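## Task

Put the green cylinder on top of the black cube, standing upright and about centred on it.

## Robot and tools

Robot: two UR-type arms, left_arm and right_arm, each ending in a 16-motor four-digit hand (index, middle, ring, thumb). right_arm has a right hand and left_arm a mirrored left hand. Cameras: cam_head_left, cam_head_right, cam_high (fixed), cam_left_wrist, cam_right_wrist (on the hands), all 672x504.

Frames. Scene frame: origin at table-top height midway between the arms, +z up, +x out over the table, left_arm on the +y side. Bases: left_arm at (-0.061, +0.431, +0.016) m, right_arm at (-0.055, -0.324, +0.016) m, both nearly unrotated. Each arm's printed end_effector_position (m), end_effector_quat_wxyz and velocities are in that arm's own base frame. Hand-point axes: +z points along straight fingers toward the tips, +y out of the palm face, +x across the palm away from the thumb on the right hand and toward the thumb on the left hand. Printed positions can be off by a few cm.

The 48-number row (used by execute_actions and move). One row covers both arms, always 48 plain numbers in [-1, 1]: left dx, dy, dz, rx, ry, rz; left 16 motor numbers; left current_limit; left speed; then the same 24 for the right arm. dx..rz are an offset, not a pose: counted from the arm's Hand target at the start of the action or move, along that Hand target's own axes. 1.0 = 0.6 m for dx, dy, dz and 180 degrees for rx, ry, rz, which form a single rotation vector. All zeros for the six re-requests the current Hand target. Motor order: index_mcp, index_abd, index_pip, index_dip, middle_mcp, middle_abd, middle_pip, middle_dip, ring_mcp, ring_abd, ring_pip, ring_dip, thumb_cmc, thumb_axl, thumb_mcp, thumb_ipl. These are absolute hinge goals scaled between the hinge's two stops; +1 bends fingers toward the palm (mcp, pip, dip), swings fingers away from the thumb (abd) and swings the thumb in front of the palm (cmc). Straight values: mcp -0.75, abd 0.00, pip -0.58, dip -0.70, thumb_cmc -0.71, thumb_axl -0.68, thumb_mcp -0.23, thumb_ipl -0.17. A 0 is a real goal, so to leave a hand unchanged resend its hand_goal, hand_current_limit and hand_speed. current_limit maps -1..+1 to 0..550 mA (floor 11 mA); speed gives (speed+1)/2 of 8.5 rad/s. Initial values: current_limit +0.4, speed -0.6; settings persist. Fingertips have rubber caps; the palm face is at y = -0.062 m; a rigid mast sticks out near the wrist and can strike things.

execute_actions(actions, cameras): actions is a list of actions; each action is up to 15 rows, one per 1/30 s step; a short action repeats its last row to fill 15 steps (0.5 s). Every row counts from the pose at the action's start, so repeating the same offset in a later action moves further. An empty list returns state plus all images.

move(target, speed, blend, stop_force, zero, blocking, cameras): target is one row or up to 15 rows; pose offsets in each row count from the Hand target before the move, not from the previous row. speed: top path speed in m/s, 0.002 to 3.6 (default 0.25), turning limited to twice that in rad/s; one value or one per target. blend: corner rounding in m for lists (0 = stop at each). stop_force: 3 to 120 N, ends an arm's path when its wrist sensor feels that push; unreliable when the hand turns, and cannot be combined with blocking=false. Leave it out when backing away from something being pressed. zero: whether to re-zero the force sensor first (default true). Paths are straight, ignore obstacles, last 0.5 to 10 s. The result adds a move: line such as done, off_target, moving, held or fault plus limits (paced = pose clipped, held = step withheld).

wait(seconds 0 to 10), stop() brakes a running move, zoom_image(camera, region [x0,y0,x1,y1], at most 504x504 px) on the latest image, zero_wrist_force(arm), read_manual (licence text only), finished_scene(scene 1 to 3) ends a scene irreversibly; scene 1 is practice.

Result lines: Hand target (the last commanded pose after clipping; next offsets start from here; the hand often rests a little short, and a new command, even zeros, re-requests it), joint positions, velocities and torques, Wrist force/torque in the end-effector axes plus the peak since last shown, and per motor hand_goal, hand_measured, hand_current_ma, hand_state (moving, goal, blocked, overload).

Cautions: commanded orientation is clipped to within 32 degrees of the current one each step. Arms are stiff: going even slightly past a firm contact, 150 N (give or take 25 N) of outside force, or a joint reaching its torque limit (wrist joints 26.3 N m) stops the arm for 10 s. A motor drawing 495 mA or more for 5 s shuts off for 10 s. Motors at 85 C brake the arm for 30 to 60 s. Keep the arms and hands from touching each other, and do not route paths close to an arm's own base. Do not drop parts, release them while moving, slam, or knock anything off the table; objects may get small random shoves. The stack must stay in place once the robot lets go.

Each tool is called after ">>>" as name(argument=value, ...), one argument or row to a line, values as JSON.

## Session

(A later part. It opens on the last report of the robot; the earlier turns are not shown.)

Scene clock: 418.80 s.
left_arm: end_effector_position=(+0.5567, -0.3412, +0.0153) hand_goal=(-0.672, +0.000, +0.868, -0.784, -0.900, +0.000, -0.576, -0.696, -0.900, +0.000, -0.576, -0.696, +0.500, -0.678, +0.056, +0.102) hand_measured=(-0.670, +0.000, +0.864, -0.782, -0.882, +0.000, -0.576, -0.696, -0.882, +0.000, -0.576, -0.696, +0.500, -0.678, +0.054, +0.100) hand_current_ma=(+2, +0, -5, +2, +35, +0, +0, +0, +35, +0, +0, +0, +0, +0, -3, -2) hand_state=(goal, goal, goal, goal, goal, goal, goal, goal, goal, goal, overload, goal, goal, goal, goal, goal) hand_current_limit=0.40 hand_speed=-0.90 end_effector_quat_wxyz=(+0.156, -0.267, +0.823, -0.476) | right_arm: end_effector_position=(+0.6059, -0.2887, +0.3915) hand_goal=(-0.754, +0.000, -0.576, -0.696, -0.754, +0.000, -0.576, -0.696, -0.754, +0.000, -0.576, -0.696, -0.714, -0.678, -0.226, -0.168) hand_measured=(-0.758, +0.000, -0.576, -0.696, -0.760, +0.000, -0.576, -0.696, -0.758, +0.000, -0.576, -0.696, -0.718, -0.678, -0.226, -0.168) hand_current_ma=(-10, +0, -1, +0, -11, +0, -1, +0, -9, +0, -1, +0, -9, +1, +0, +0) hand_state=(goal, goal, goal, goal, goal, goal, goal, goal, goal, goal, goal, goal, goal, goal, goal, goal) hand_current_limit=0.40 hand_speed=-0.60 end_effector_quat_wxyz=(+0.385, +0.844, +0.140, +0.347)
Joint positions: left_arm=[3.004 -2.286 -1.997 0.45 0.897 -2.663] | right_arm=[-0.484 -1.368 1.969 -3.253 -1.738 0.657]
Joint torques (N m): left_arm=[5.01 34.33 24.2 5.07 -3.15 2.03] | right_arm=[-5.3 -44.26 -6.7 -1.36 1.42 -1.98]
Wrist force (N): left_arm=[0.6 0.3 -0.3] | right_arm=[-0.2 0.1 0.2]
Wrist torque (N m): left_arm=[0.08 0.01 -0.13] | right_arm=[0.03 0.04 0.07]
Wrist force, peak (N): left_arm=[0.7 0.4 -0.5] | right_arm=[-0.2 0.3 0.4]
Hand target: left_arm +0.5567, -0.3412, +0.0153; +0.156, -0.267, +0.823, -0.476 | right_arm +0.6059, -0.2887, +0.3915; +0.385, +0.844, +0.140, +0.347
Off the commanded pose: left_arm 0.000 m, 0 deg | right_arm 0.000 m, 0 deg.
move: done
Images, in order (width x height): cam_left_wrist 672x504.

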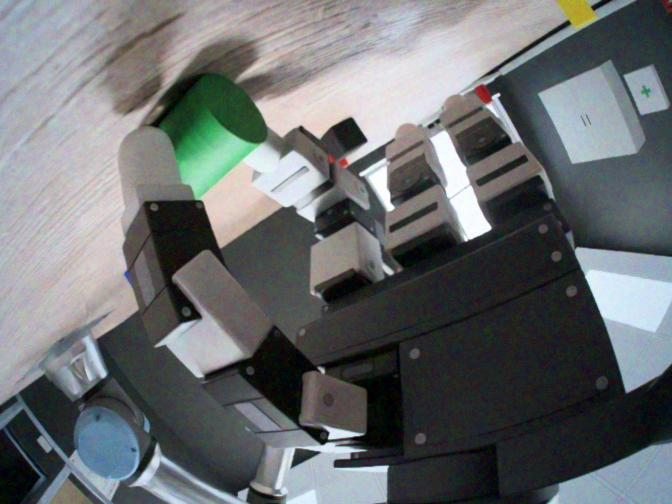

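>>> move(
  target=[0,0,0,0,0,0,-0.58,0,0.869,-0.783,-0.9,0,-0.576,-0.696,-0.9,0,-0.576,-0.696,0.5,-0.678,0.12,0.103,0.4,-0.9,0,0,0,0,0,0,-0.754,0,-0.576,-0.696,-0.754,0,-0.576,-0.696,-0.754,0,-0.576,-0.696,-0.714,-0.678,-0.226,-0.168,0.4,-0.6],
  cameras=["cam_left_wrist"],
)

>>> zoom_image(
  camera="cam_left_wrist",
  region=[0, 0, 400, 300],
)

Scene clock: 429.83 s.
left_arm: end_effector_position=(+0.5567, -0.3412, +0.0153) hand_goal=(-0.580, +0.000, +0.868, -0.784, -0.900, +0.000, -0.576, -0.696, -0.900, +0.000, -0.576, -0.696, +0.500, -0.678, +0.120, +0.102) hand_measured=(-0.646, +0.000, +0.858, -0.786, -0.882, +0.000, -0.576, -0.696, -0.882, +0.000, -0.576, -0.696, +0.500, -0.678, +0.066, +0.094) hand_current_ma=(-199, +0, -12, -3, +35, +0, +0, +0, +35, +0, +0, +0, +0, +0, -198, -14) hand_state=(blocked, goal, goal, goal, goal, goal, goal, goal, goal, goal, overload, goal, goal, goal, blocked, goal) hand_current_limit=0.40 hand_speed=-0.90 end_effector_quat_wxyz=(+0.156, -0.267, +0.823, -0.476) | right_arm: end_effector_position=(+0.6059, -0.2887, +0.3915) hand_goal=(-0.754, +0.000, -0.576, -0.696, -0.754, +0.000, -0.576, -0.696, -0.754, +0.000, -0.576, -0.696, -0.714, -0.678, -0.226, -0.168) hand_measured=(-0.758, +0.000, -0.576, -0.696, -0.760, +0.000, -0.576, -0.696, -0.758, +0.000, -0.576, -0.696, -0.718, -0.678, -0.226, -0.168) hand_current_ma=(-10, +0, -1, +0, -11, +0, -1, +0, -9, +0, -1, +0, -9, +1, +0, +0) hand_state=(goal, goal, goal, goal, goal, goal, goal, goal, goal, goal, goal, goal, goal, goal, goal, goal) hand_current_limit=0.40 hand_speed=-0.60 end_effector_quat_wxyz=(+0.385, +0.844, +0.140, +0.347)
Joint positions: left_arm=[3.004 -2.286 -1.997 0.45 0.897 -2.663] | right_arm=[-0.484 -1.368 1.969 -3.253 -1.738 0.657]
Joint torques (N m): left_arm=[6.15 35.6 22.37 3.97 -2.57 1.68] | right_arm=[-6.2 -43.14 -7.61 -1.24 1.64 -1.93]
Wrist force (N): left_arm=[0.7 -2.7 -0.7] | right_arm=[-0.2 -0.1 0.3]
Wrist torque (N m): left_arm=[0.08 -0.01 -0.18] | right_arm=[0.00 0.03 0.08]
Wrist force, peak (N): left_arm=[0.6 -3.1 -0.5] | right_arm=[-0.2 0.3 0.4]
Hand target: left_arm +0.5567, -0.3412, +0.0153; +0.156, -0.267, +0.823, -0.476 | right_arm +0.6059, -0.2887, +0.3915; +0.385, +0.844, +0.140, +0.347
Off the commanded pose: left_arm 0.000 m, 0 deg | right_arm 0.000 m, 0 deg.
move: done
Images, in order (width x height): cam_left_wrist 672x504.

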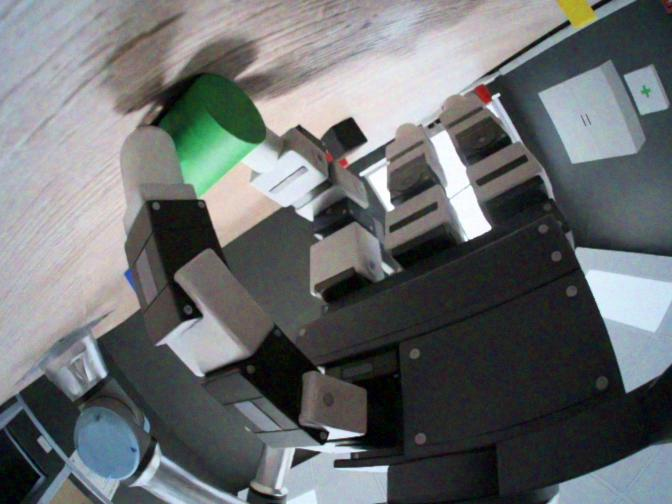

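Scaled by 1.260 from the camera's 672x504 image, which has a finer 960x720 frame.

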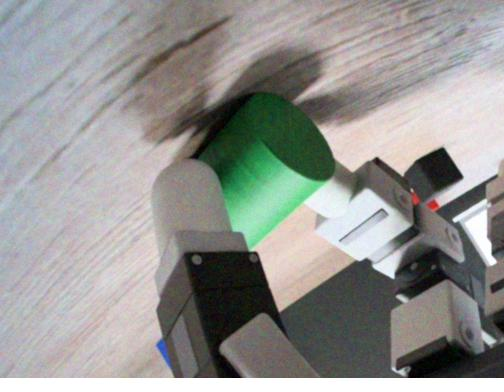

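>>> move(
  target=[
    [0,0,0,0,0,0,-0.52,0,0.869,-0.783,-0.9,0,-0.576,-0.696,-0.9,0,-0.576,-0.696,0.5,-0.678,0.18,0.103,0.4,-0.9,0,0,0,0,0,0,-0.754,0,-0.576,-0.696,-0.754,0,-0.576,-0.696,-0.754,0,-0.576,-0.696,-0.714,-0.678,-0.226,-0.168,0.4,-0.6],
    [0,-0.0722,-0.0417,0,0,0,-0.52,0,0.869,-0.783,-0.9,0,-0.576,-0.696,-0.9,0,-0.576,-0.696,0.5,-0.678,0.18,0.103,0.4,-0.9,0,0,0,0,0,0,-0.754,0,-0.576,-0.696,-0.754,0,-0.576,-0.696,-0.754,0,-0.576,-0.696,-0.714,-0.678,-0.226,-0.168,0.4,-0.6],
  ],
  speed=0.08,
  cameras=["cam_left_wrist", "cam_head_right"],
)

>>> zoom_image(
  camera="cam_left_wrist",
  region=[0, 0, 400, 300],
)

>>> zoom_image(
  camera="cam_head_right",
  region=[200, 200, 300, 290],
)

Scene clock: 443.60 s.
left_arm: end_effector_position=(+0.5565, -0.3412, +0.0652) hand_goal=(-0.520, +0.000, +0.868, -0.784, -0.900, +0.000, -0.576, -0.696, -0.900, +0.000, -0.576, -0.696, +0.500, -0.678, +0.180, +0.102) hand_measured=(-0.614, +0.000, +0.832, -0.804, -0.882, +0.000, -0.576, -0.696, -0.882, +0.000, -0.576, -0.696, +0.500, -0.678, +0.070, +0.082) hand_current_ma=(-320, +0, -77, -38, +35, +0, +0, +0, +35, +0, +0, +0, +0, +0, -385, -54) hand_state=(blocked, goal, blocked, blocked, goal, goal, goal, goal, goal, goal, overload, goal, goal, goal, blocked, blocked) hand_current_limit=0.40 hand_speed=-0.90 end_effector_quat_wxyz=(+0.156, -0.267, +0.823, -0.476) | right_arm: end_effector_position=(+0.6059, -0.2887, +0.3915) hand_goal=(-0.754, +0.000, -0.576, -0.696, -0.754, +0.000, -0.576, -0.696, -0.754, +0.000, -0.576, -0.696, -0.714, -0.678, -0.226, -0.168) hand_measured=(-0.758, +0.000, -0.576, -0.696, -0.760, +0.000, -0.576, -0.696, -0.758, +0.000, -0.576, -0.696, -0.718, -0.678, -0.226, -0.168) hand_current_ma=(-10, +0, -1, +0, -11, +0, -1, +0, -9, +0, -1, +0, -9, +1, +0, +0) hand_state=(goal, goal, goal, goal, goal, goal, goal, goal, goal, goal, goal, goal, goal, goal, goal, goal) hand_current_limit=0.40 hand_speed=-0.60 end_effector_quat_wxyz=(+0.385, +0.844, +0.140, +0.347)
Joint positions: left_arm=[3.004 -2.172 -2.001 0.34 0.897 -2.663] | right_arm=[-0.484 -1.368 1.969 -3.253 -1.738 0.657]
Joint torques (N m): left_arm=[5.06 46.21 26.4 0.31 -0.56 1.77] | right_arm=[-4.51 -42.82 -6.79 -1.29 1.29 -2]
Wrist force (N): left_arm=[0.3 0.3 -0.1] | right_arm=[-0.2 0.1 0.4]
Wrist torque (N m): left_arm=[0.06 0.02 -0.15] | right_arm=[0.02 0.03 0.08]
Wrist force, peak (N): left_arm=[0.8 -5.4 -1.4] | right_arm=[-0.2 -0.1 0.5]
Hand target: left_arm +0.5566, -0.3411, +0.0653; +0.156, -0.267, +0.823, -0.476 | right_arm +0.6059, -0.2887, +0.3915; +0.385, +0.844, +0.140, +0.347
Off the commanded pose: left_arm 0.000 m, 0 deg | right_arm 0.000 m, 0 deg.
move: done
Images, in order (width x height): cam_head_right 672x504, cam_left_wrist 672x504.

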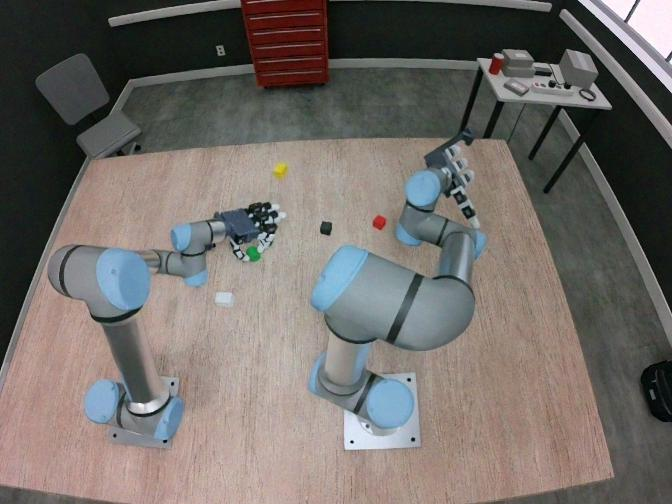

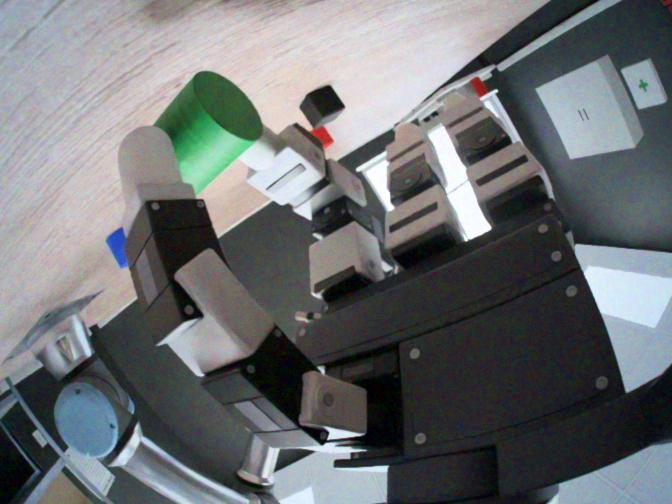

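Scaled by 1.260 from the camera's 672x504 image, which has a finer 960x720 frame.

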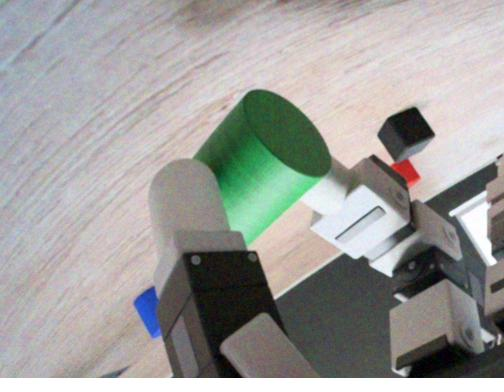

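Scaled by 5.040.

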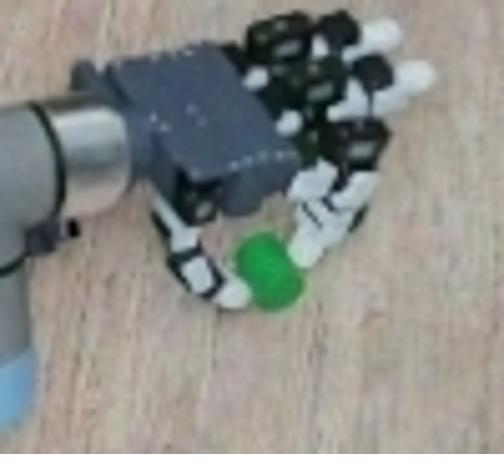

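>>> move(
  target=[0,-0.267,-0.1542,0.1133,-0.1471,0.4816,-0.52,0,0.869,-0.783,-0.9,0,-0.576,-0.696,-0.9,0,-0.576,-0.696,0.5,-0.678,0.18,0.103,0.4,-0.9,0,0,0,0,0,0,-0.754,0,-0.576,-0.696,-0.754,0,-0.576,-0.696,-0.754,0,-0.576,-0.696,-0.714,-0.678,-0.226,-0.168,0.4,-0.6],
  speed=0.2,
  cameras=["all"],
)

>>> zoom_image(
  camera="cam_left_wrist",
  region=[0, 0, 400, 300],
)

>>> zoom_image(
  camera="cam_head_right",
  region=[200, 170, 300, 260],
)

Scene clock: 478.17 s.
left_arm: end_effector_position=(+0.5561, -0.3410, +0.2503) hand_goal=(-0.520, +0.000, +0.868, -0.784, -0.900, +0.000, -0.576, -0.696, -0.900, +0.000, -0.576, -0.696, +0.500, -0.678, +0.180, +0.102) hand_measured=(-0.614, +0.000, +0.832, -0.804, -0.898, -0.002, -0.576, -0.696, -0.898, -0.002, -0.576, -0.696, +0.490, -0.680, +0.070, +0.082) hand_current_ma=(-319, +0, -77, -39, +2, -1, +0, +0, +2, -1, +0, +0, -14, -2, -385, -54) hand_state=(blocked, goal, blocked, blocked, goal, goal, goal, goal, goal, goal, overload, goal, goal, goal, blocked, blocked) hand_current_limit=0.40 hand_speed=-0.90 end_effector_quat_wxyz=(+0.642, +0.299, +0.640, -0.299) | right_arm: end_effector_position=(+0.6059, -0.2887, +0.3915) hand_goal=(-0.754, +0.000, -0.576, -0.696, -0.754, +0.000, -0.576, -0.696, -0.754, +0.000, -0.576, -0.696, -0.714, -0.678, -0.226, -0.168) hand_measured=(-0.758, +0.000, -0.576, -0.696, -0.760, +0.000, -0.576, -0.696, -0.758, +0.000, -0.576, -0.696, -0.718, -0.678, -0.226, -0.168) hand_current_ma=(-10, +0, -1, +0, -11, +0, -1, +0, -9, +0, -1, +0, -9, +1, +0, +0) hand_state=(goal, goal, goal, goal, goal, goal, goal, goal, goal, goal, goal, goal, goal, goal, goal, goal) hand_current_limit=0.40 hand_speed=-0.60 end_effector_quat_wxyz=(+0.385, +0.844, +0.140, +0.347)
Joint positions: left_arm=[2.905 -2.109 -2.162 1.132 0.935 -1.571] | right_arm=[-0.484 -1.368 1.969 -3.253 -1.738 0.657]
Joint torques (N m): left_arm=[5.25 27.84 23.74 4.05 -2.39 2.15] | right_arm=[-5.32 -43.33 -7.64 -1.37 1.41 -1.66]
Wrist force (N): left_arm=[-0.9 2.8 -1.6] | right_arm=[-0.1 0.1 0.0]
Wrist torque (N m): left_arm=[0.70 0.13 -0.17] | right_arm=[0.04 0.03 0.08]
Wrist force, peak (N): left_arm=[-1.2 2.8 -1.8] | right_arm=[-0.3 0.0 0.4]
Hand target: left_arm +0.5561, -0.3410, +0.2503; +0.642, +0.299, +0.640, -0.299 | right_arm +0.6059, -0.2887, +0.3915; +0.385, +0.844, +0.140, +0.347
Off the commanded pose: left_arm 0.000 m, 0 deg | right_arm 0.000 m, 0 deg.
move: done

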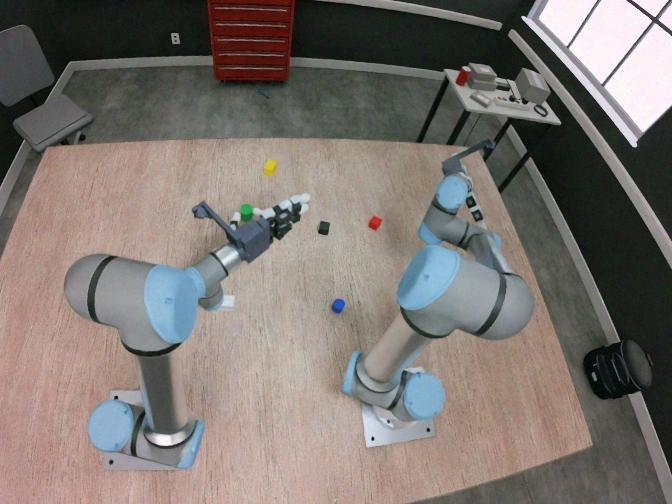

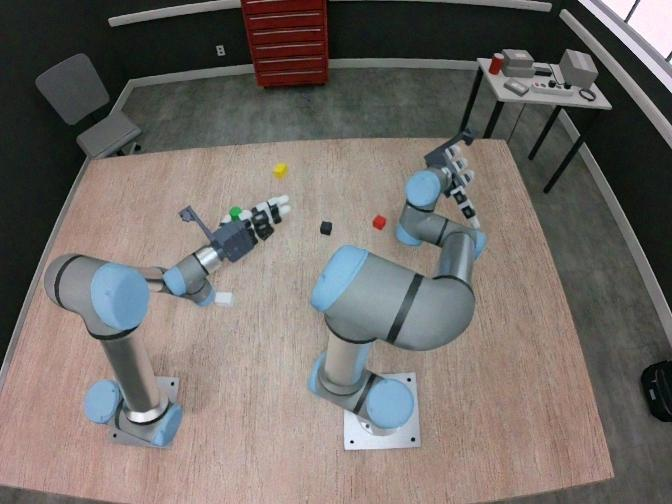

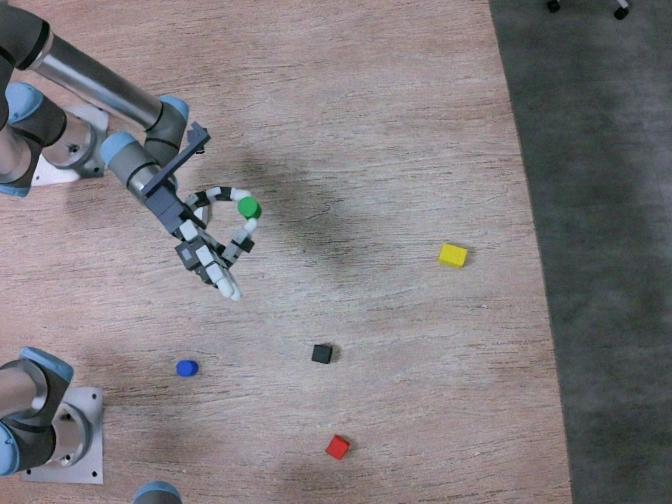

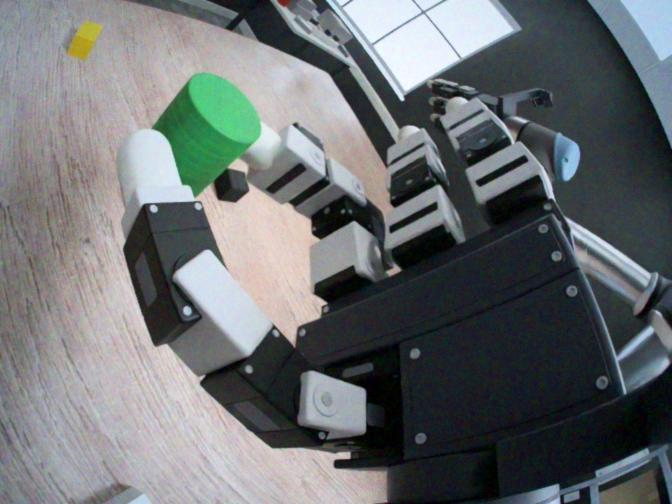

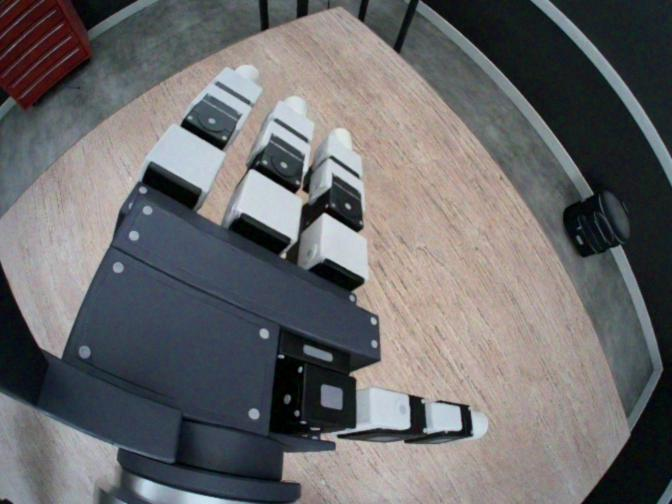

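Scaled by 1.260 from the camera's 672x504 image, which has a finer 960x720 frame.

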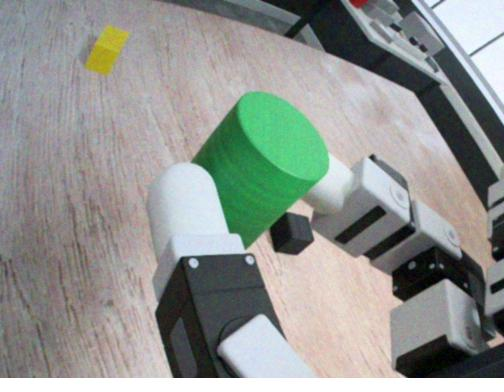

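Scaled by 5.040.

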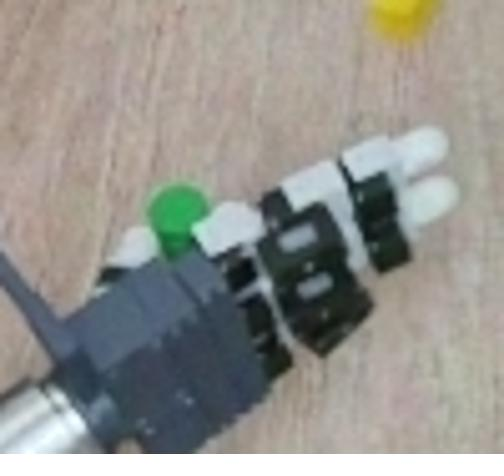

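>>> move(
  target=[0.1338,-0.1687,0.4248,0,0,0,-0.52,0,0.869,-0.783,-0.9,0,-0.576,-0.696,-0.9,0,-0.576,-0.696,0.5,-0.678,0.18,0.103,0.4,-0.9,0,0,0,0,0,0,-0.754,0,-0.576,-0.696,-0.754,0,-0.576,-0.696,-0.754,0,-0.576,-0.696,-0.714,-0.678,-0.226,-0.168,0.4,-0.6],
  speed=0.15,
  cameras=["all"],
)

>>> zoom_image(
  camera="cam_left_wrist",
  region=[0, 0, 400, 300],
)

>>> zoom_image(
  camera="cam_head_left",
  region=[270, 170, 390, 270],
)

>>> zoom_image(
  camera="cam_high",
  region=[260, 260, 400, 400],
)

Scene clock: 494.33 s.
left_arm: end_effector_position=(+0.6427, -0.6012, +0.1704) hand_goal=(-0.520, +0.000, +0.868, -0.784, -0.900, +0.000, -0.576, -0.696, -0.900, +0.000, -0.576, -0.696, +0.500, -0.678, +0.180, +0.102) hand_measured=(-0.614, +0.000, +0.832, -0.804, -0.898, -0.002, -0.576, -0.696, -0.898, -0.002, -0.576, -0.696, +0.490, -0.680, +0.070, +0.082) hand_current_ma=(-319, +0, -77, -39, +2, -1, +0, +0, +2, -1, +0, +0, -15, -3, -385, -54) hand_state=(blocked, goal, blocked, blocked, goal, goal, goal, goal, goal, goal, overload, goal, goal, goal, blocked, blocked) hand_current_limit=0.40 hand_speed=-0.90 end_effector_quat_wxyz=(+0.642, +0.299, +0.640, -0.299) | right_arm: end_effector_position=(+0.6059, -0.2887, +0.3915) hand_goal=(-0.754, +0.000, -0.576, -0.696, -0.754, +0.000, -0.576, -0.696, -0.754, +0.000, -0.576, -0.696, -0.714, -0.678, -0.226, -0.168) hand_measured=(-0.758, +0.000, -0.576, -0.696, -0.760, +0.000, -0.576, -0.696, -0.758, +0.000, -0.576, -0.696, -0.718, -0.678, -0.226, -0.168) hand_current_ma=(-10, +0, -1, +0, -11, +0, -1, +0, -9, +0, -1, +0, -9, +1, +0, +0) hand_state=(goal, goal, goal, goal, goal, goal, goal, goal, goal, goal, goal, goal, goal, goal, goal, goal) hand_current_limit=0.40 hand_speed=-0.60 end_effector_quat_wxyz=(+0.385, +0.844, +0.140, +0.347)
Joint positions: left_arm=[2.509 -2.602 -1.365 0.827 1.331 -1.57] | right_arm=[-0.484 -1.368 1.969 -3.253 -1.738 0.657]
Joint torques (N m): left_arm=[-8.2 47.57 29.74 -0.37 2.64 2.15] | right_arm=[-4.18 -42.6 -7.8 -1.45 1.24 -1.93]
Wrist force (N): left_arm=[-1.6 3.0 -1.8] | right_arm=[-0.1 0.1 0.2]
Wrist torque (N m): left_arm=[0.73 0.25 -0.23] | right_arm=[0.03 0.02 0.08]
Wrist force, peak (N): left_arm=[-1.0 3.3 -2.3] | right_arm=[-0.1 0.1 0.5]
Hand target: left_arm +0.6427, -0.6013, +0.1704; +0.642, +0.299, +0.640, -0.299 | right_arm +0.6059, -0.2887, +0.3915; +0.385, +0.844, +0.140, +0.347
Off the commanded pose: left_arm 0.000 m, 0 deg | right_arm 0.000 m, 0 deg.
move: done

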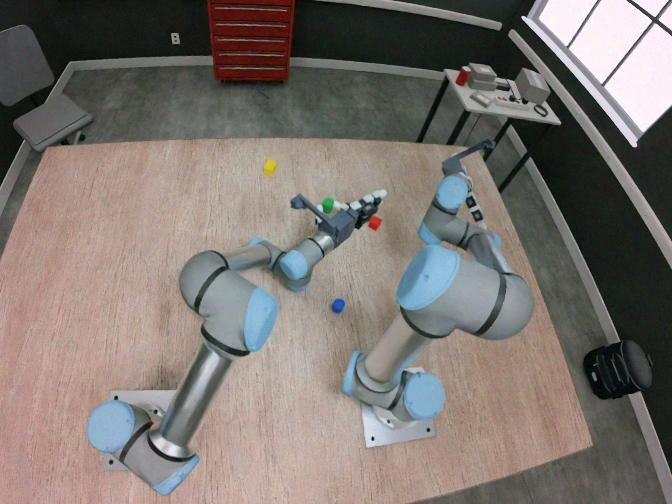

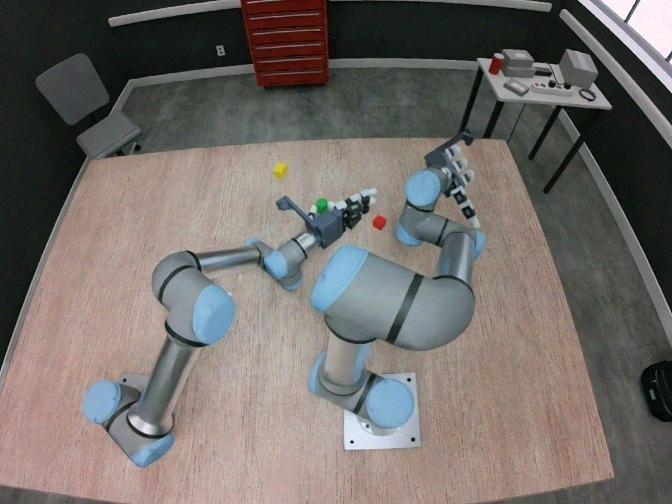

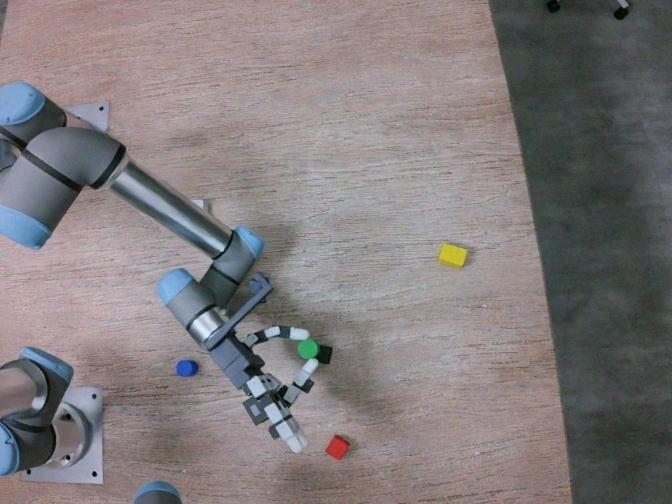

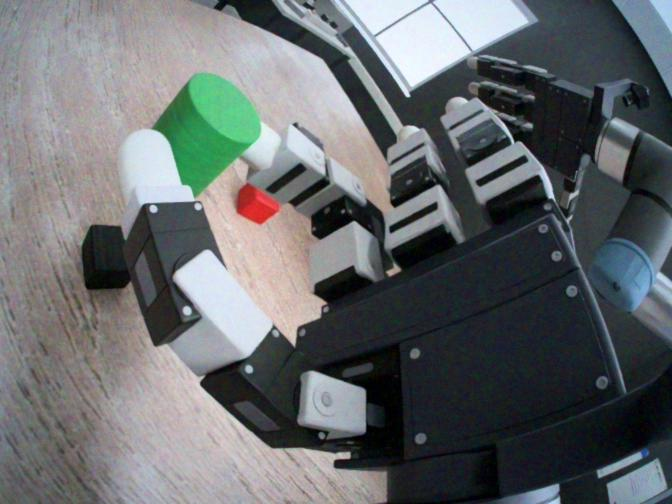

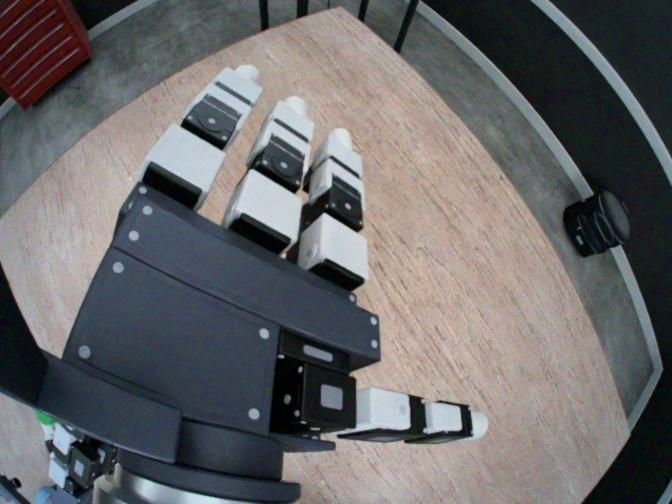

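Scaled by 1.260 from the camera's 672x504 image, which has a finer 960x720 frame.

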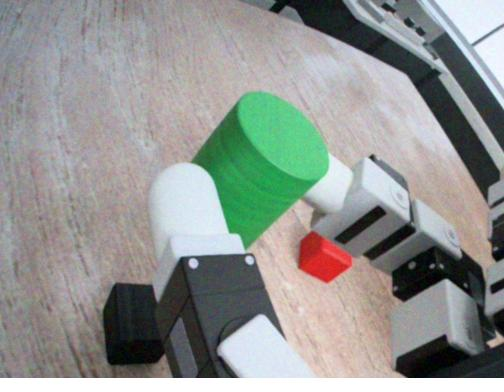

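Scaled by 4.200.

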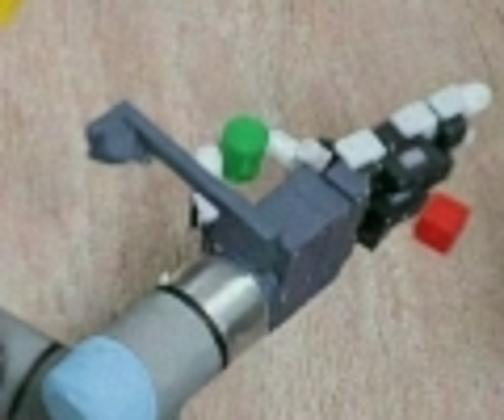

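Scaled by 3.600.

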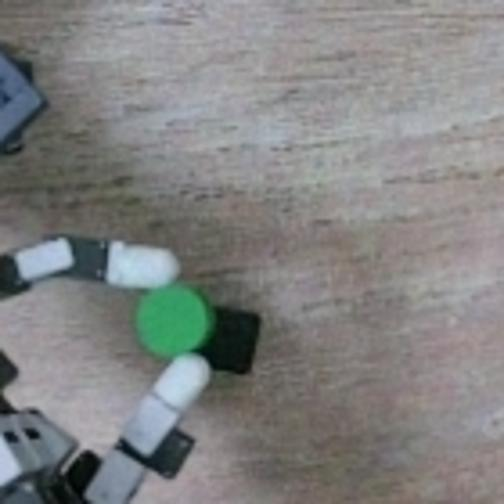

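>>> move(
  target=[-0.4282,0.2577,-0.3031,0.1111,0,0,-0.52,0,0.869,-0.783,-0.9,0,-0.576,-0.696,-0.9,0,-0.576,-0.696,0.5,-0.678,0.18,0.103,0.4,-0.9,0,0,0,0,0,0,-0.754,0,-0.576,-0.696,-0.754,0,-0.576,-0.696,-0.754,0,-0.576,-0.696,-0.714,-0.678,-0.226,-0.168,0.4,-0.6],
  speed=0.2,
  cameras=["cam_left_wrist"],
)

Scene clock: 580.40 s.
left_arm: end_effector_position=(+0.6436, -0.3625, +0.4271) hand_goal=(-0.520, +0.000, +0.868, -0.784, -0.900, +0.000, -0.576, -0.696, -0.900, +0.000, -0.576, -0.696, +0.500, -0.678, +0.180, +0.102) hand_measured=(-0.614, +0.000, +0.832, -0.804, -0.898, -0.002, -0.576, -0.696, -0.898, -0.002, -0.576, -0.696, +0.490, -0.680, +0.070, +0.082) hand_current_ma=(-319, +0, -77, -39, +2, -1, +0, +0, +2, -1, +0, +0, -16, -3, -385, -54) hand_state=(blocked, goal, blocked, blocked, goal, goal, goal, goal, goal, goal, overload, goal, goal, goal, blocked, blocked) hand_current_limit=0.40 hand_speed=-0.90 end_effector_quat_wxyz=(+0.580, +0.406, +0.579, -0.405) | right_arm: end_effector_position=(+0.6059, -0.2887, +0.3915) hand_goal=(-0.754, +0.000, -0.576, -0.696, -0.754, +0.000, -0.576, -0.696, -0.754, +0.000, -0.576, -0.696, -0.714, -0.678, -0.226, -0.168) hand_measured=(-0.758, +0.000, -0.576, -0.696, -0.760, +0.000, -0.576, -0.696, -0.758, +0.000, -0.576, -0.696, -0.718, -0.678, -0.226, -0.168) hand_current_ma=(-10, +0, -1, +0, -11, +0, -1, +0, -9, +0, -1, +0, -9, +1, +0, +0) hand_state=(goal, goal, goal, goal, goal, goal, goal, goal, goal, goal, goal, goal, goal, goal, goal, goal) hand_current_limit=0.40 hand_speed=-0.60 end_effector_quat_wxyz=(+0.385, +0.844, +0.140, +0.347)
Joint positions: left_arm=[3.055 -1.968 -1.723 0.553 0.436 -1.572] | right_arm=[-0.484 -1.368 1.969 -3.253 -1.738 0.657]
Joint torques (N m): left_arm=[4.07 41.86 31.82 -1.49 -2.8 1.94] | right_arm=[-4.29 -42.37 -7.19 -1.43 1.41 -1.92]
Wrist force (N): left_arm=[-1.3 2.7 -1.6] | right_arm=[-0.1 -0.1 0.4]
Wrist torque (N m): left_arm=[0.64 0.23 -0.21] | right_arm=[-0.01 0.02 0.08]
Wrist force, peak (N): left_arm=[-2.4 2.8 -2.3] | right_arm=[-0.1 0.2 0.5]
Hand target: left_arm +0.6436, -0.3624, +0.4272; +0.580, +0.406, +0.579, -0.405 | right_arm +0.6059, -0.2887, +0.3915; +0.385, +0.844, +0.140, +0.347
Off the commanded pose: left_arm 0.000 m, 0 deg | right_arm 0.000 m, 0 deg.
move: done
Images, in order (width x height): cam_left_wrist 672x504.

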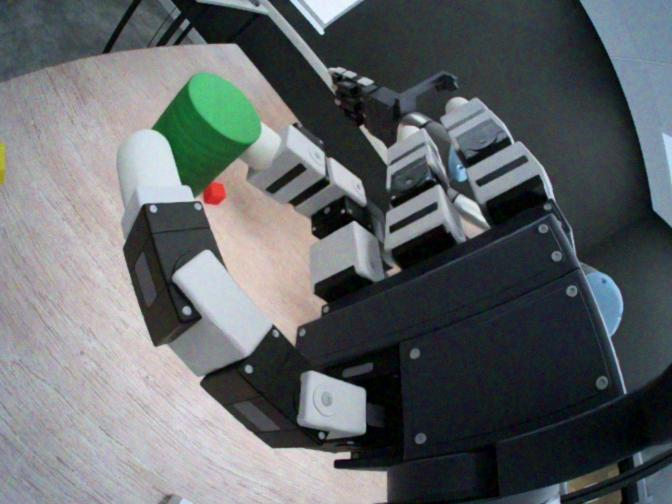

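>>> move(
  target=[0,-0.3425,-0.0281,0.2778,0,0,-0.52,0,0.869,-0.783,-0.9,0,-0.576,-0.696,-0.9,0,-0.576,-0.696,0.5,-0.678,0.18,0.103,0.4,-0.9,0,0,0,0,0,0,-0.754,0,-0.576,-0.696,-0.754,0,-0.576,-0.696,-0.754,0,-0.576,-0.696,-0.714,-0.678,-0.226,-0.168,0.4,-0.6],
  speed=0.15,
  cameras=["cam_head_left"],
)

Scene clock: 592.33 s.
left_arm: end_effector_position=(+0.4448, -0.4169, +0.4267) hand_goal=(-0.520, +0.000, +0.868, -0.784, -0.900, +0.000, -0.576, -0.696, -0.900, +0.000, -0.576, -0.696, +0.500, -0.678, +0.180, +0.102) hand_measured=(-0.614, +0.000, +0.832, -0.804, -0.898, -0.002, -0.576, -0.696, -0.898, -0.002, -0.576, -0.696, +0.490, -0.680, +0.070, +0.082) hand_current_ma=(-319, +0, -77, -39, +2, -1, +0, +0, +2, -1, +0, +0, -16, -3, -385, -54) hand_state=(blocked, goal, blocked, blocked, goal, goal, goal, goal, goal, goal, overload, goal, goal, goal, blocked, blocked) hand_current_limit=0.40 hand_speed=-0.90 end_effector_quat_wxyz=(+0.354, +0.613, +0.353, -0.612) | right_arm: end_effector_position=(+0.6059, -0.2887, +0.3915) hand_goal=(-0.754, +0.000, -0.576, -0.696, -0.754, +0.000, -0.576, -0.696, -0.754, +0.000, -0.576, -0.696, -0.714, -0.678, -0.226, -0.168) hand_measured=(-0.758, +0.000, -0.576, -0.696, -0.760, +0.000, -0.576, -0.696, -0.758, +0.000, -0.576, -0.696, -0.718, -0.678, -0.226, -0.168) hand_current_ma=(-10, +0, -1, +0, -11, +0, -1, +0, -9, +0, -1, +0, -9, +1, +0, +0) hand_state=(goal, goal, goal, goal, goal, goal, goal, goal, goal, goal, goal, goal, goal, goal, goal, goal) hand_current_limit=0.40 hand_speed=-0.60 end_effector_quat_wxyz=(+0.385, +0.844, +0.140, +0.347)
Joint positions: left_arm=[3.056 -1.968 -1.722 0.55 -0.437 -1.57] | right_arm=[-0.484 -1.368 1.969 -3.253 -1.738 0.657]
Joint torques (N m): left_arm=[-8.29 28.93 29.59 -3.43 -2.76 -1.61] | right_arm=[-2.5 -42.97 -7.42 -1.49 1.11 -2]
Wrist force (N): left_arm=[-1.5 2.7 -1.6] | right_arm=[-0.1 0.0 0.3]
Wrist torque (N m): left_arm=[0.64 0.24 -0.04] | right_arm=[0.00 0.02 0.08]
Wrist force, peak (N): left_arm=[-1.6 2.7 -1.8] | right_arm=[-0.2 0.2 0.6]
Hand target: left_arm +0.4447, -0.4169, +0.4267; +0.354, +0.613, +0.353, -0.612 | right_arm +0.6059, -0.2887, +0.3915; +0.385, +0.844, +0.140, +0.347
Off the commanded pose: left_arm 0.000 m, 0 deg | right_arm 0.000 m, 0 deg.
move: done
Images, in order (width x height): cam_head_left 672x504.

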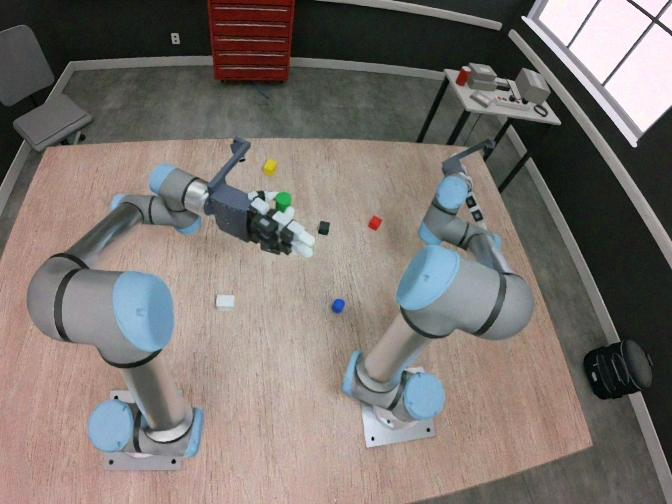

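>>> move(
  target=[-0.1655,0.1405,-0.1137,-0.1368,-0.1368,0.0303,-0.52,0,0.869,-0.783,-0.9,0,-0.576,-0.696,-0.9,0,-0.576,-0.696,0.5,-0.678,0.18,0.103,0.4,-0.9,0,0,0,0,0,0,-0.754,0,-0.576,-0.696,-0.754,0,-0.576,-0.696,-0.754,0,-0.576,-0.696,-0.714,-0.678,-0.226,-0.168,0.4,-0.6],
  speed=0.1,
  cameras=["cam_head_left"],
)

Scene clock: 605.03 s.
left_arm: end_effector_position=(+0.5516, -0.3999, +0.5263) hand_goal=(-0.520, +0.000, +0.868, -0.784, -0.900, +0.000, -0.576, -0.696, -0.900, +0.000, -0.576, -0.696, +0.500, -0.678, +0.180, +0.102) hand_measured=(-0.614, +0.000, +0.832, -0.804, -0.898, -0.002, -0.576, -0.696, -0.898, -0.002, -0.576, -0.696, +0.490, -0.680, +0.070, +0.082) hand_current_ma=(-319, +0, -77, -39, +1, -1, +0, +0, +1, -1, +0, +0, -16, -3, -385, -54) hand_state=(blocked, goal, blocked, blocked, goal, goal, goal, goal, goal, goal, overload, goal, goal, goal, blocked, blocked) hand_current_limit=0.40 hand_speed=-0.90 end_effector_quat_wxyz=(+0.571, +0.396, +0.362, -0.621) | right_arm: end_effector_position=(+0.6059, -0.2887, +0.3915) hand_goal=(-0.754, +0.000, -0.576, -0.696, -0.754, +0.000, -0.576, -0.696, -0.754, +0.000, -0.576, -0.696, -0.714, -0.678, -0.226, -0.168) hand_measured=(-0.758, +0.000, -0.576, -0.696, -0.760, +0.000, -0.576, -0.696, -0.758, +0.000, -0.576, -0.696, -0.718, -0.678, -0.226, -0.168) hand_current_ma=(-10, +0, -1, +0, -11, +0, -1, +0, -9, +0, -1, +0, -9, +1, +0, +0) hand_state=(goal, goal, goal, goal, goal, goal, goal, goal, goal, goal, goal, goal, goal, goal, goal, goal) hand_current_limit=0.40 hand_speed=-0.60 end_effector_quat_wxyz=(+0.385, +0.844, +0.140, +0.347)
Joint positions: left_arm=[3.055 -1.646 -1.853 -1.21 -0.437 -0.001] | right_arm=[-0.484 -1.368 1.969 -3.253 -1.738 0.657]
Joint torques (N m): left_arm=[-7.61 32.98 35.5 0.25 -4.21 2.05] | right_arm=[-4.13 -42.89 -7.45 -1.66 1.16 -1.93]
Wrist force (N): left_arm=[-1.3 2.0 -1.6] | right_arm=[0.0 0.1 0.1]
Wrist torque (N m): left_arm=[0.55 0.16 -0.18] | right_arm=[0.04 0.01 0.09]
Wrist force, peak (N): left_arm=[-1.7 2.7 -2.0] | right_arm=[-0.4 0.3 0.4]
Hand target: left_arm +0.5516, -0.3999, +0.5263; +0.571, +0.396, +0.362, -0.621 | right_arm +0.6059, -0.2887, +0.3915; +0.385, +0.844, +0.140, +0.347
Off the commanded pose: left_arm 0.000 m, 0 deg | right_arm 0.000 m, 0 deg.
move: done
Images, in order (width x height): cam_head_left 672x504.

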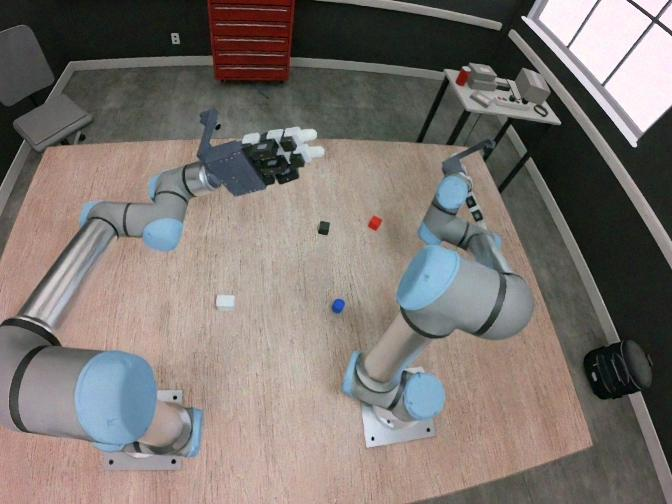

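>>> move(
  target=[0.1177,0.1473,-0.1383,-0.1366,0.1367,0.0303,-0.52,0,0.869,-0.783,-0.9,0,-0.576,-0.696,-0.9,0,-0.576,-0.696,0.5,-0.678,0.18,0.103,0.4,-0.9,0,0,0,0,0,0,-0.754,0,-0.576,-0.696,-0.754,0,-0.576,-0.696,-0.754,0,-0.576,-0.696,-0.714,-0.678,-0.226,-0.168,0.4,-0.6],
  speed=0.1,
  cameras=["cam_head_left"],
)

Scene clock: 619.47 s.
left_arm: end_effector_position=(+0.6438, -0.3624, +0.4274) hand_goal=(-0.520, +0.000, +0.868, -0.784, -0.900, +0.000, -0.576, -0.696, -0.900, +0.000, -0.576, -0.696, +0.500, -0.678, +0.180, +0.102) hand_measured=(-0.614, +0.000, +0.832, -0.804, -0.898, -0.002, -0.576, -0.696, -0.898, -0.002, -0.576, -0.696, +0.490, -0.680, +0.070, +0.082) hand_current_ma=(-319, +0, -77, -39, +1, -1, +0, +0, +1, -1, +0, +0, -16, -3, -385, -54) hand_state=(blocked, goal, blocked, blocked, goal, goal, goal, goal, goal, goal, overload, goal, goal, goal, blocked, blocked) hand_current_limit=0.40 hand_speed=-0.90 end_effector_quat_wxyz=(+0.580, +0.406, +0.578, -0.405) | right_arm: end_effector_position=(+0.6059, -0.2887, +0.3915) hand_goal=(-0.754, +0.000, -0.576, -0.696, -0.754, +0.000, -0.576, -0.696, -0.754, +0.000, -0.576, -0.696, -0.714, -0.678, -0.226, -0.168) hand_measured=(-0.758, +0.000, -0.576, -0.696, -0.760, +0.000, -0.576, -0.696, -0.758, +0.000, -0.576, -0.696, -0.718, -0.678, -0.226, -0.168) hand_current_ma=(-10, +0, -1, +0, -11, +0, -1, +0, -9, +0, -1, +0, -9, +1, +0, +0) hand_state=(goal, goal, goal, goal, goal, goal, goal, goal, goal, goal, goal, goal, goal, goal, goal, goal) hand_current_limit=0.40 hand_speed=-0.60 end_effector_quat_wxyz=(+0.385, +0.844, +0.140, +0.347)
Joint positions: left_arm=[3.055 -1.825 -1.38 -3.074 -0.436 1.569] | right_arm=[-0.484 -1.368 1.969 -3.253 -1.738 0.657]
Joint torques (N m): left_arm=[-8.41 26.82 35.8 -1.27 -2.48 2.14] | right_arm=[-3.29 -42.85 -7.14 -1.63 1.27 -1.73]
Wrist force (N): left_arm=[-1.9 2.4 -1.9] | right_arm=[-0.2 0.2 0.2]
Wrist torque (N m): left_arm=[0.71 0.24 -0.26] | right_arm=[0.04 0.03 0.08]
Wrist force, peak (N): left_arm=[-1.7 2.5 -2.1] | right_arm=[-0.2 0.1 0.6]
Hand target: left_arm +0.6438, -0.3624, +0.4273; +0.580, +0.406, +0.579, -0.405 | right_arm +0.6059, -0.2887, +0.3915; +0.385, +0.844, +0.140, +0.347
Off the commanded pose: left_arm 0.000 m, 0 deg | right_arm 0.000 m, 0 deg.
move: done
Images, in order (width x height): cam_head_left 672x504.

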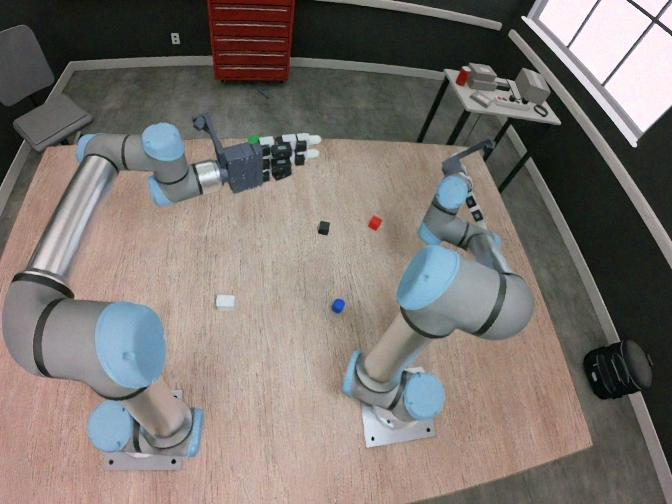

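>>> move(
  target=[0.429,-0.1348,0.3778,-0.1111,0,0,-0.52,0,0.869,-0.783,-0.9,0,-0.576,-0.696,-0.9,0,-0.576,-0.696,0.5,-0.678,0.18,0.103,0.4,-0.9,0,0,0,0,0,0,-0.754,0,-0.576,-0.696,-0.754,0,-0.576,-0.696,-0.754,0,-0.576,-0.696,-0.714,-0.678,-0.226,-0.168,0.4,-0.6],
  speed=0.2,
  cameras=["all"],
)

>>> zoom_image(
  camera="cam_high",
  region=[260, 290, 380, 410],
)

>>> zoom_image(
  camera="cam_left_wrist",
  region=[50, 50, 350, 350],
)

Scene clock: 631.57 s.
left_arm: end_effector_position=(+0.6460, -0.6033, +0.1702) hand_goal=(-0.520, +0.000, +0.868, -0.784, -0.900, +0.000, -0.576, -0.696, -0.900, +0.000, -0.576, -0.696, +0.500, -0.678, +0.180, +0.102) hand_measured=(-0.614, +0.000, +0.832, -0.804, -0.898, -0.002, -0.576, -0.696, -0.898, -0.002, -0.576, -0.696, +0.490, -0.680, +0.070, +0.082) hand_current_ma=(-319, +0, -77, -39, +1, -1, +0, +0, +1, -1, +0, +0, -16, -3, -385, -54) hand_state=(blocked, goal, blocked, blocked, goal, goal, goal, goal, goal, goal, overload, goal, goal, goal, blocked, blocked) hand_current_limit=0.40 hand_speed=-0.90 end_effector_quat_wxyz=(+0.642, +0.299, +0.640, -0.299) | right_arm: end_effector_position=(+0.6059, -0.2887, +0.3915) hand_goal=(-0.754, +0.000, -0.576, -0.696, -0.754, +0.000, -0.576, -0.696, -0.754, +0.000, -0.576, -0.696, -0.714, -0.678, -0.226, -0.168) hand_measured=(-0.758, +0.000, -0.576, -0.696, -0.760, +0.000, -0.576, -0.696, -0.758, +0.000, -0.576, -0.696, -0.718, -0.678, -0.226, -0.168) hand_current_ma=(-10, +0, -1, +0, -11, +0, -1, +0, -9, +0, -1, +0, -9, +1, +0, +0) hand_state=(goal, goal, goal, goal, goal, goal, goal, goal, goal, goal, goal, goal, goal, goal, goal, goal) hand_current_limit=0.40 hand_speed=-0.60 end_effector_quat_wxyz=(+0.385, +0.844, +0.140, +0.347)
Joint positions: left_arm=[2.51 -2.314 -1.315 -2.653 -1.33 1.571] | right_arm=[-0.484 -1.368 1.969 -3.253 -1.738 0.657]
Joint torques (N m): left_arm=[-6.88 45.33 33.5 -0.62 -2.8 2.04] | right_arm=[-3.75 -42.92 -6.84 -1.71 0.82 -1.7]
Wrist force (N): left_arm=[-1.4 2.8 -1.6] | right_arm=[-0.3 -0.1 0.1]
Wrist torque (N m): left_arm=[0.68 0.20 -0.10] | right_arm=[0.01 0.05 0.06]
Wrist force, peak (N): left_arm=[-2.6 3.0 -2.8] | right_arm=[-0.3 -0.1 0.5]
Hand target: left_arm +0.6460, -0.6034, +0.1702; +0.642, +0.299, +0.640, -0.299 | right_arm +0.6059, -0.2887, +0.3915; +0.385, +0.844, +0.140, +0.347
Off the commanded pose: left_arm 0.000 m, 0 deg | right_arm 0.000 m, 0 deg.
move: done

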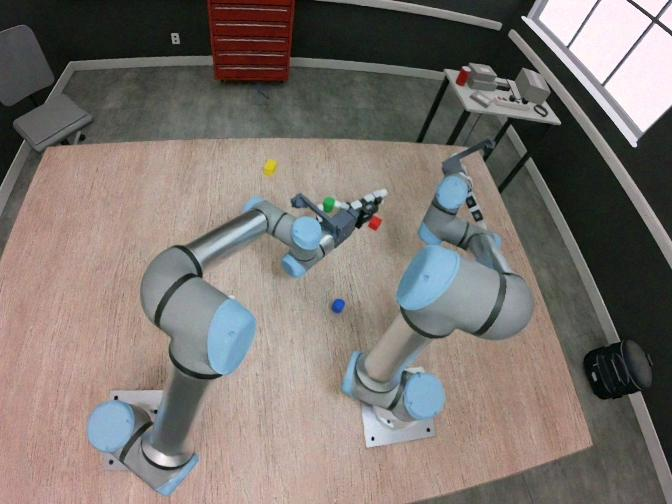

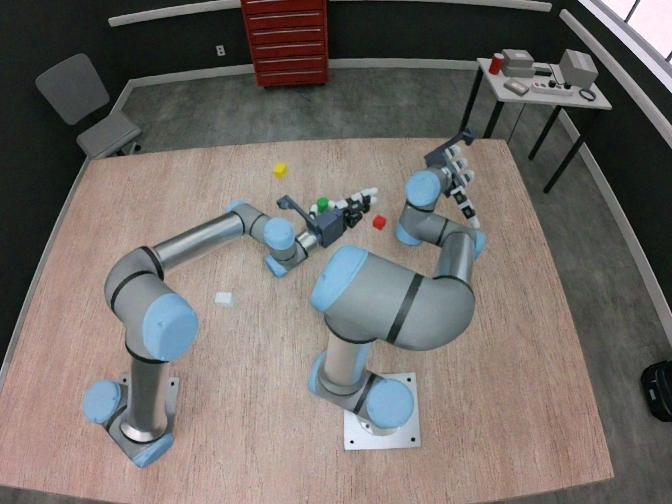

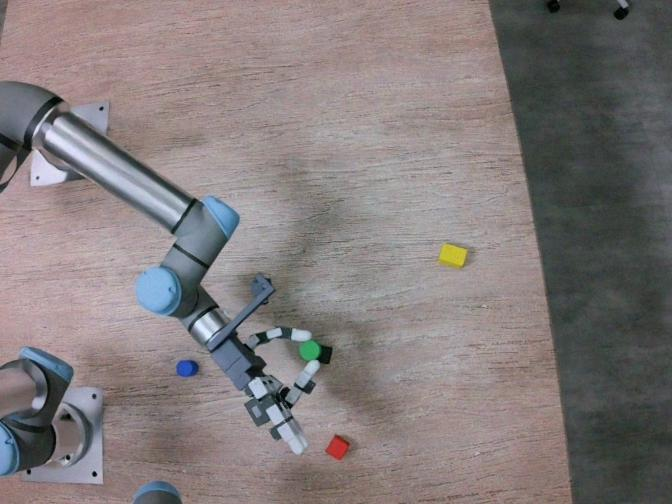

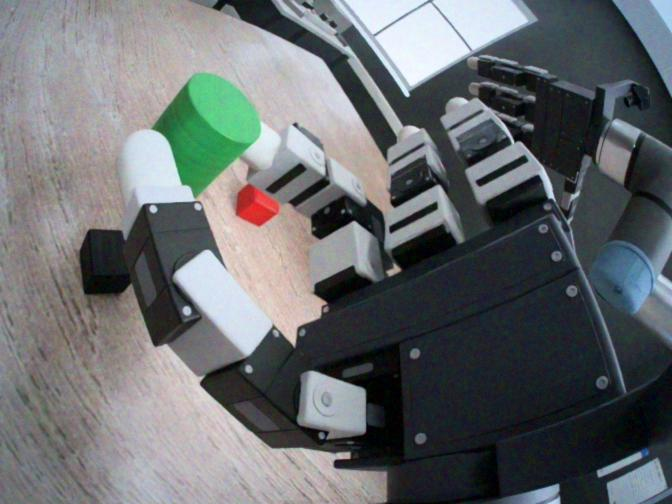

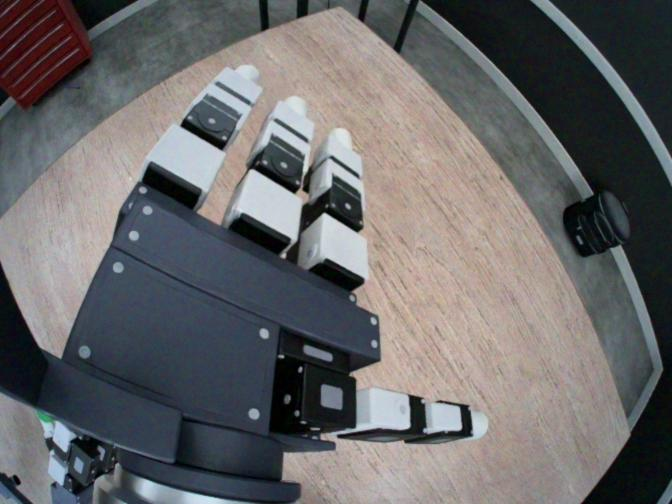

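Scaled by 4.200.

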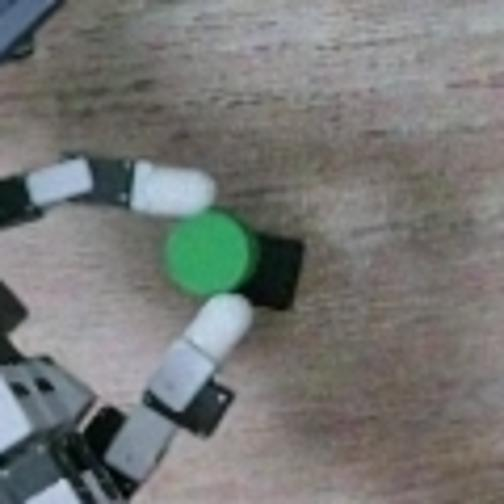

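Scaled by 1.680 from the camera's 672x504 image, which has a finer 960x720 frame.

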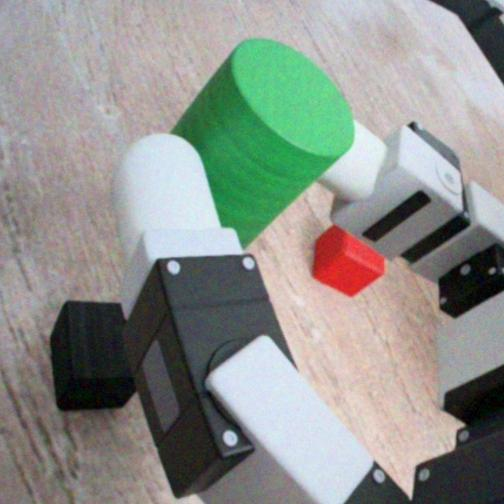

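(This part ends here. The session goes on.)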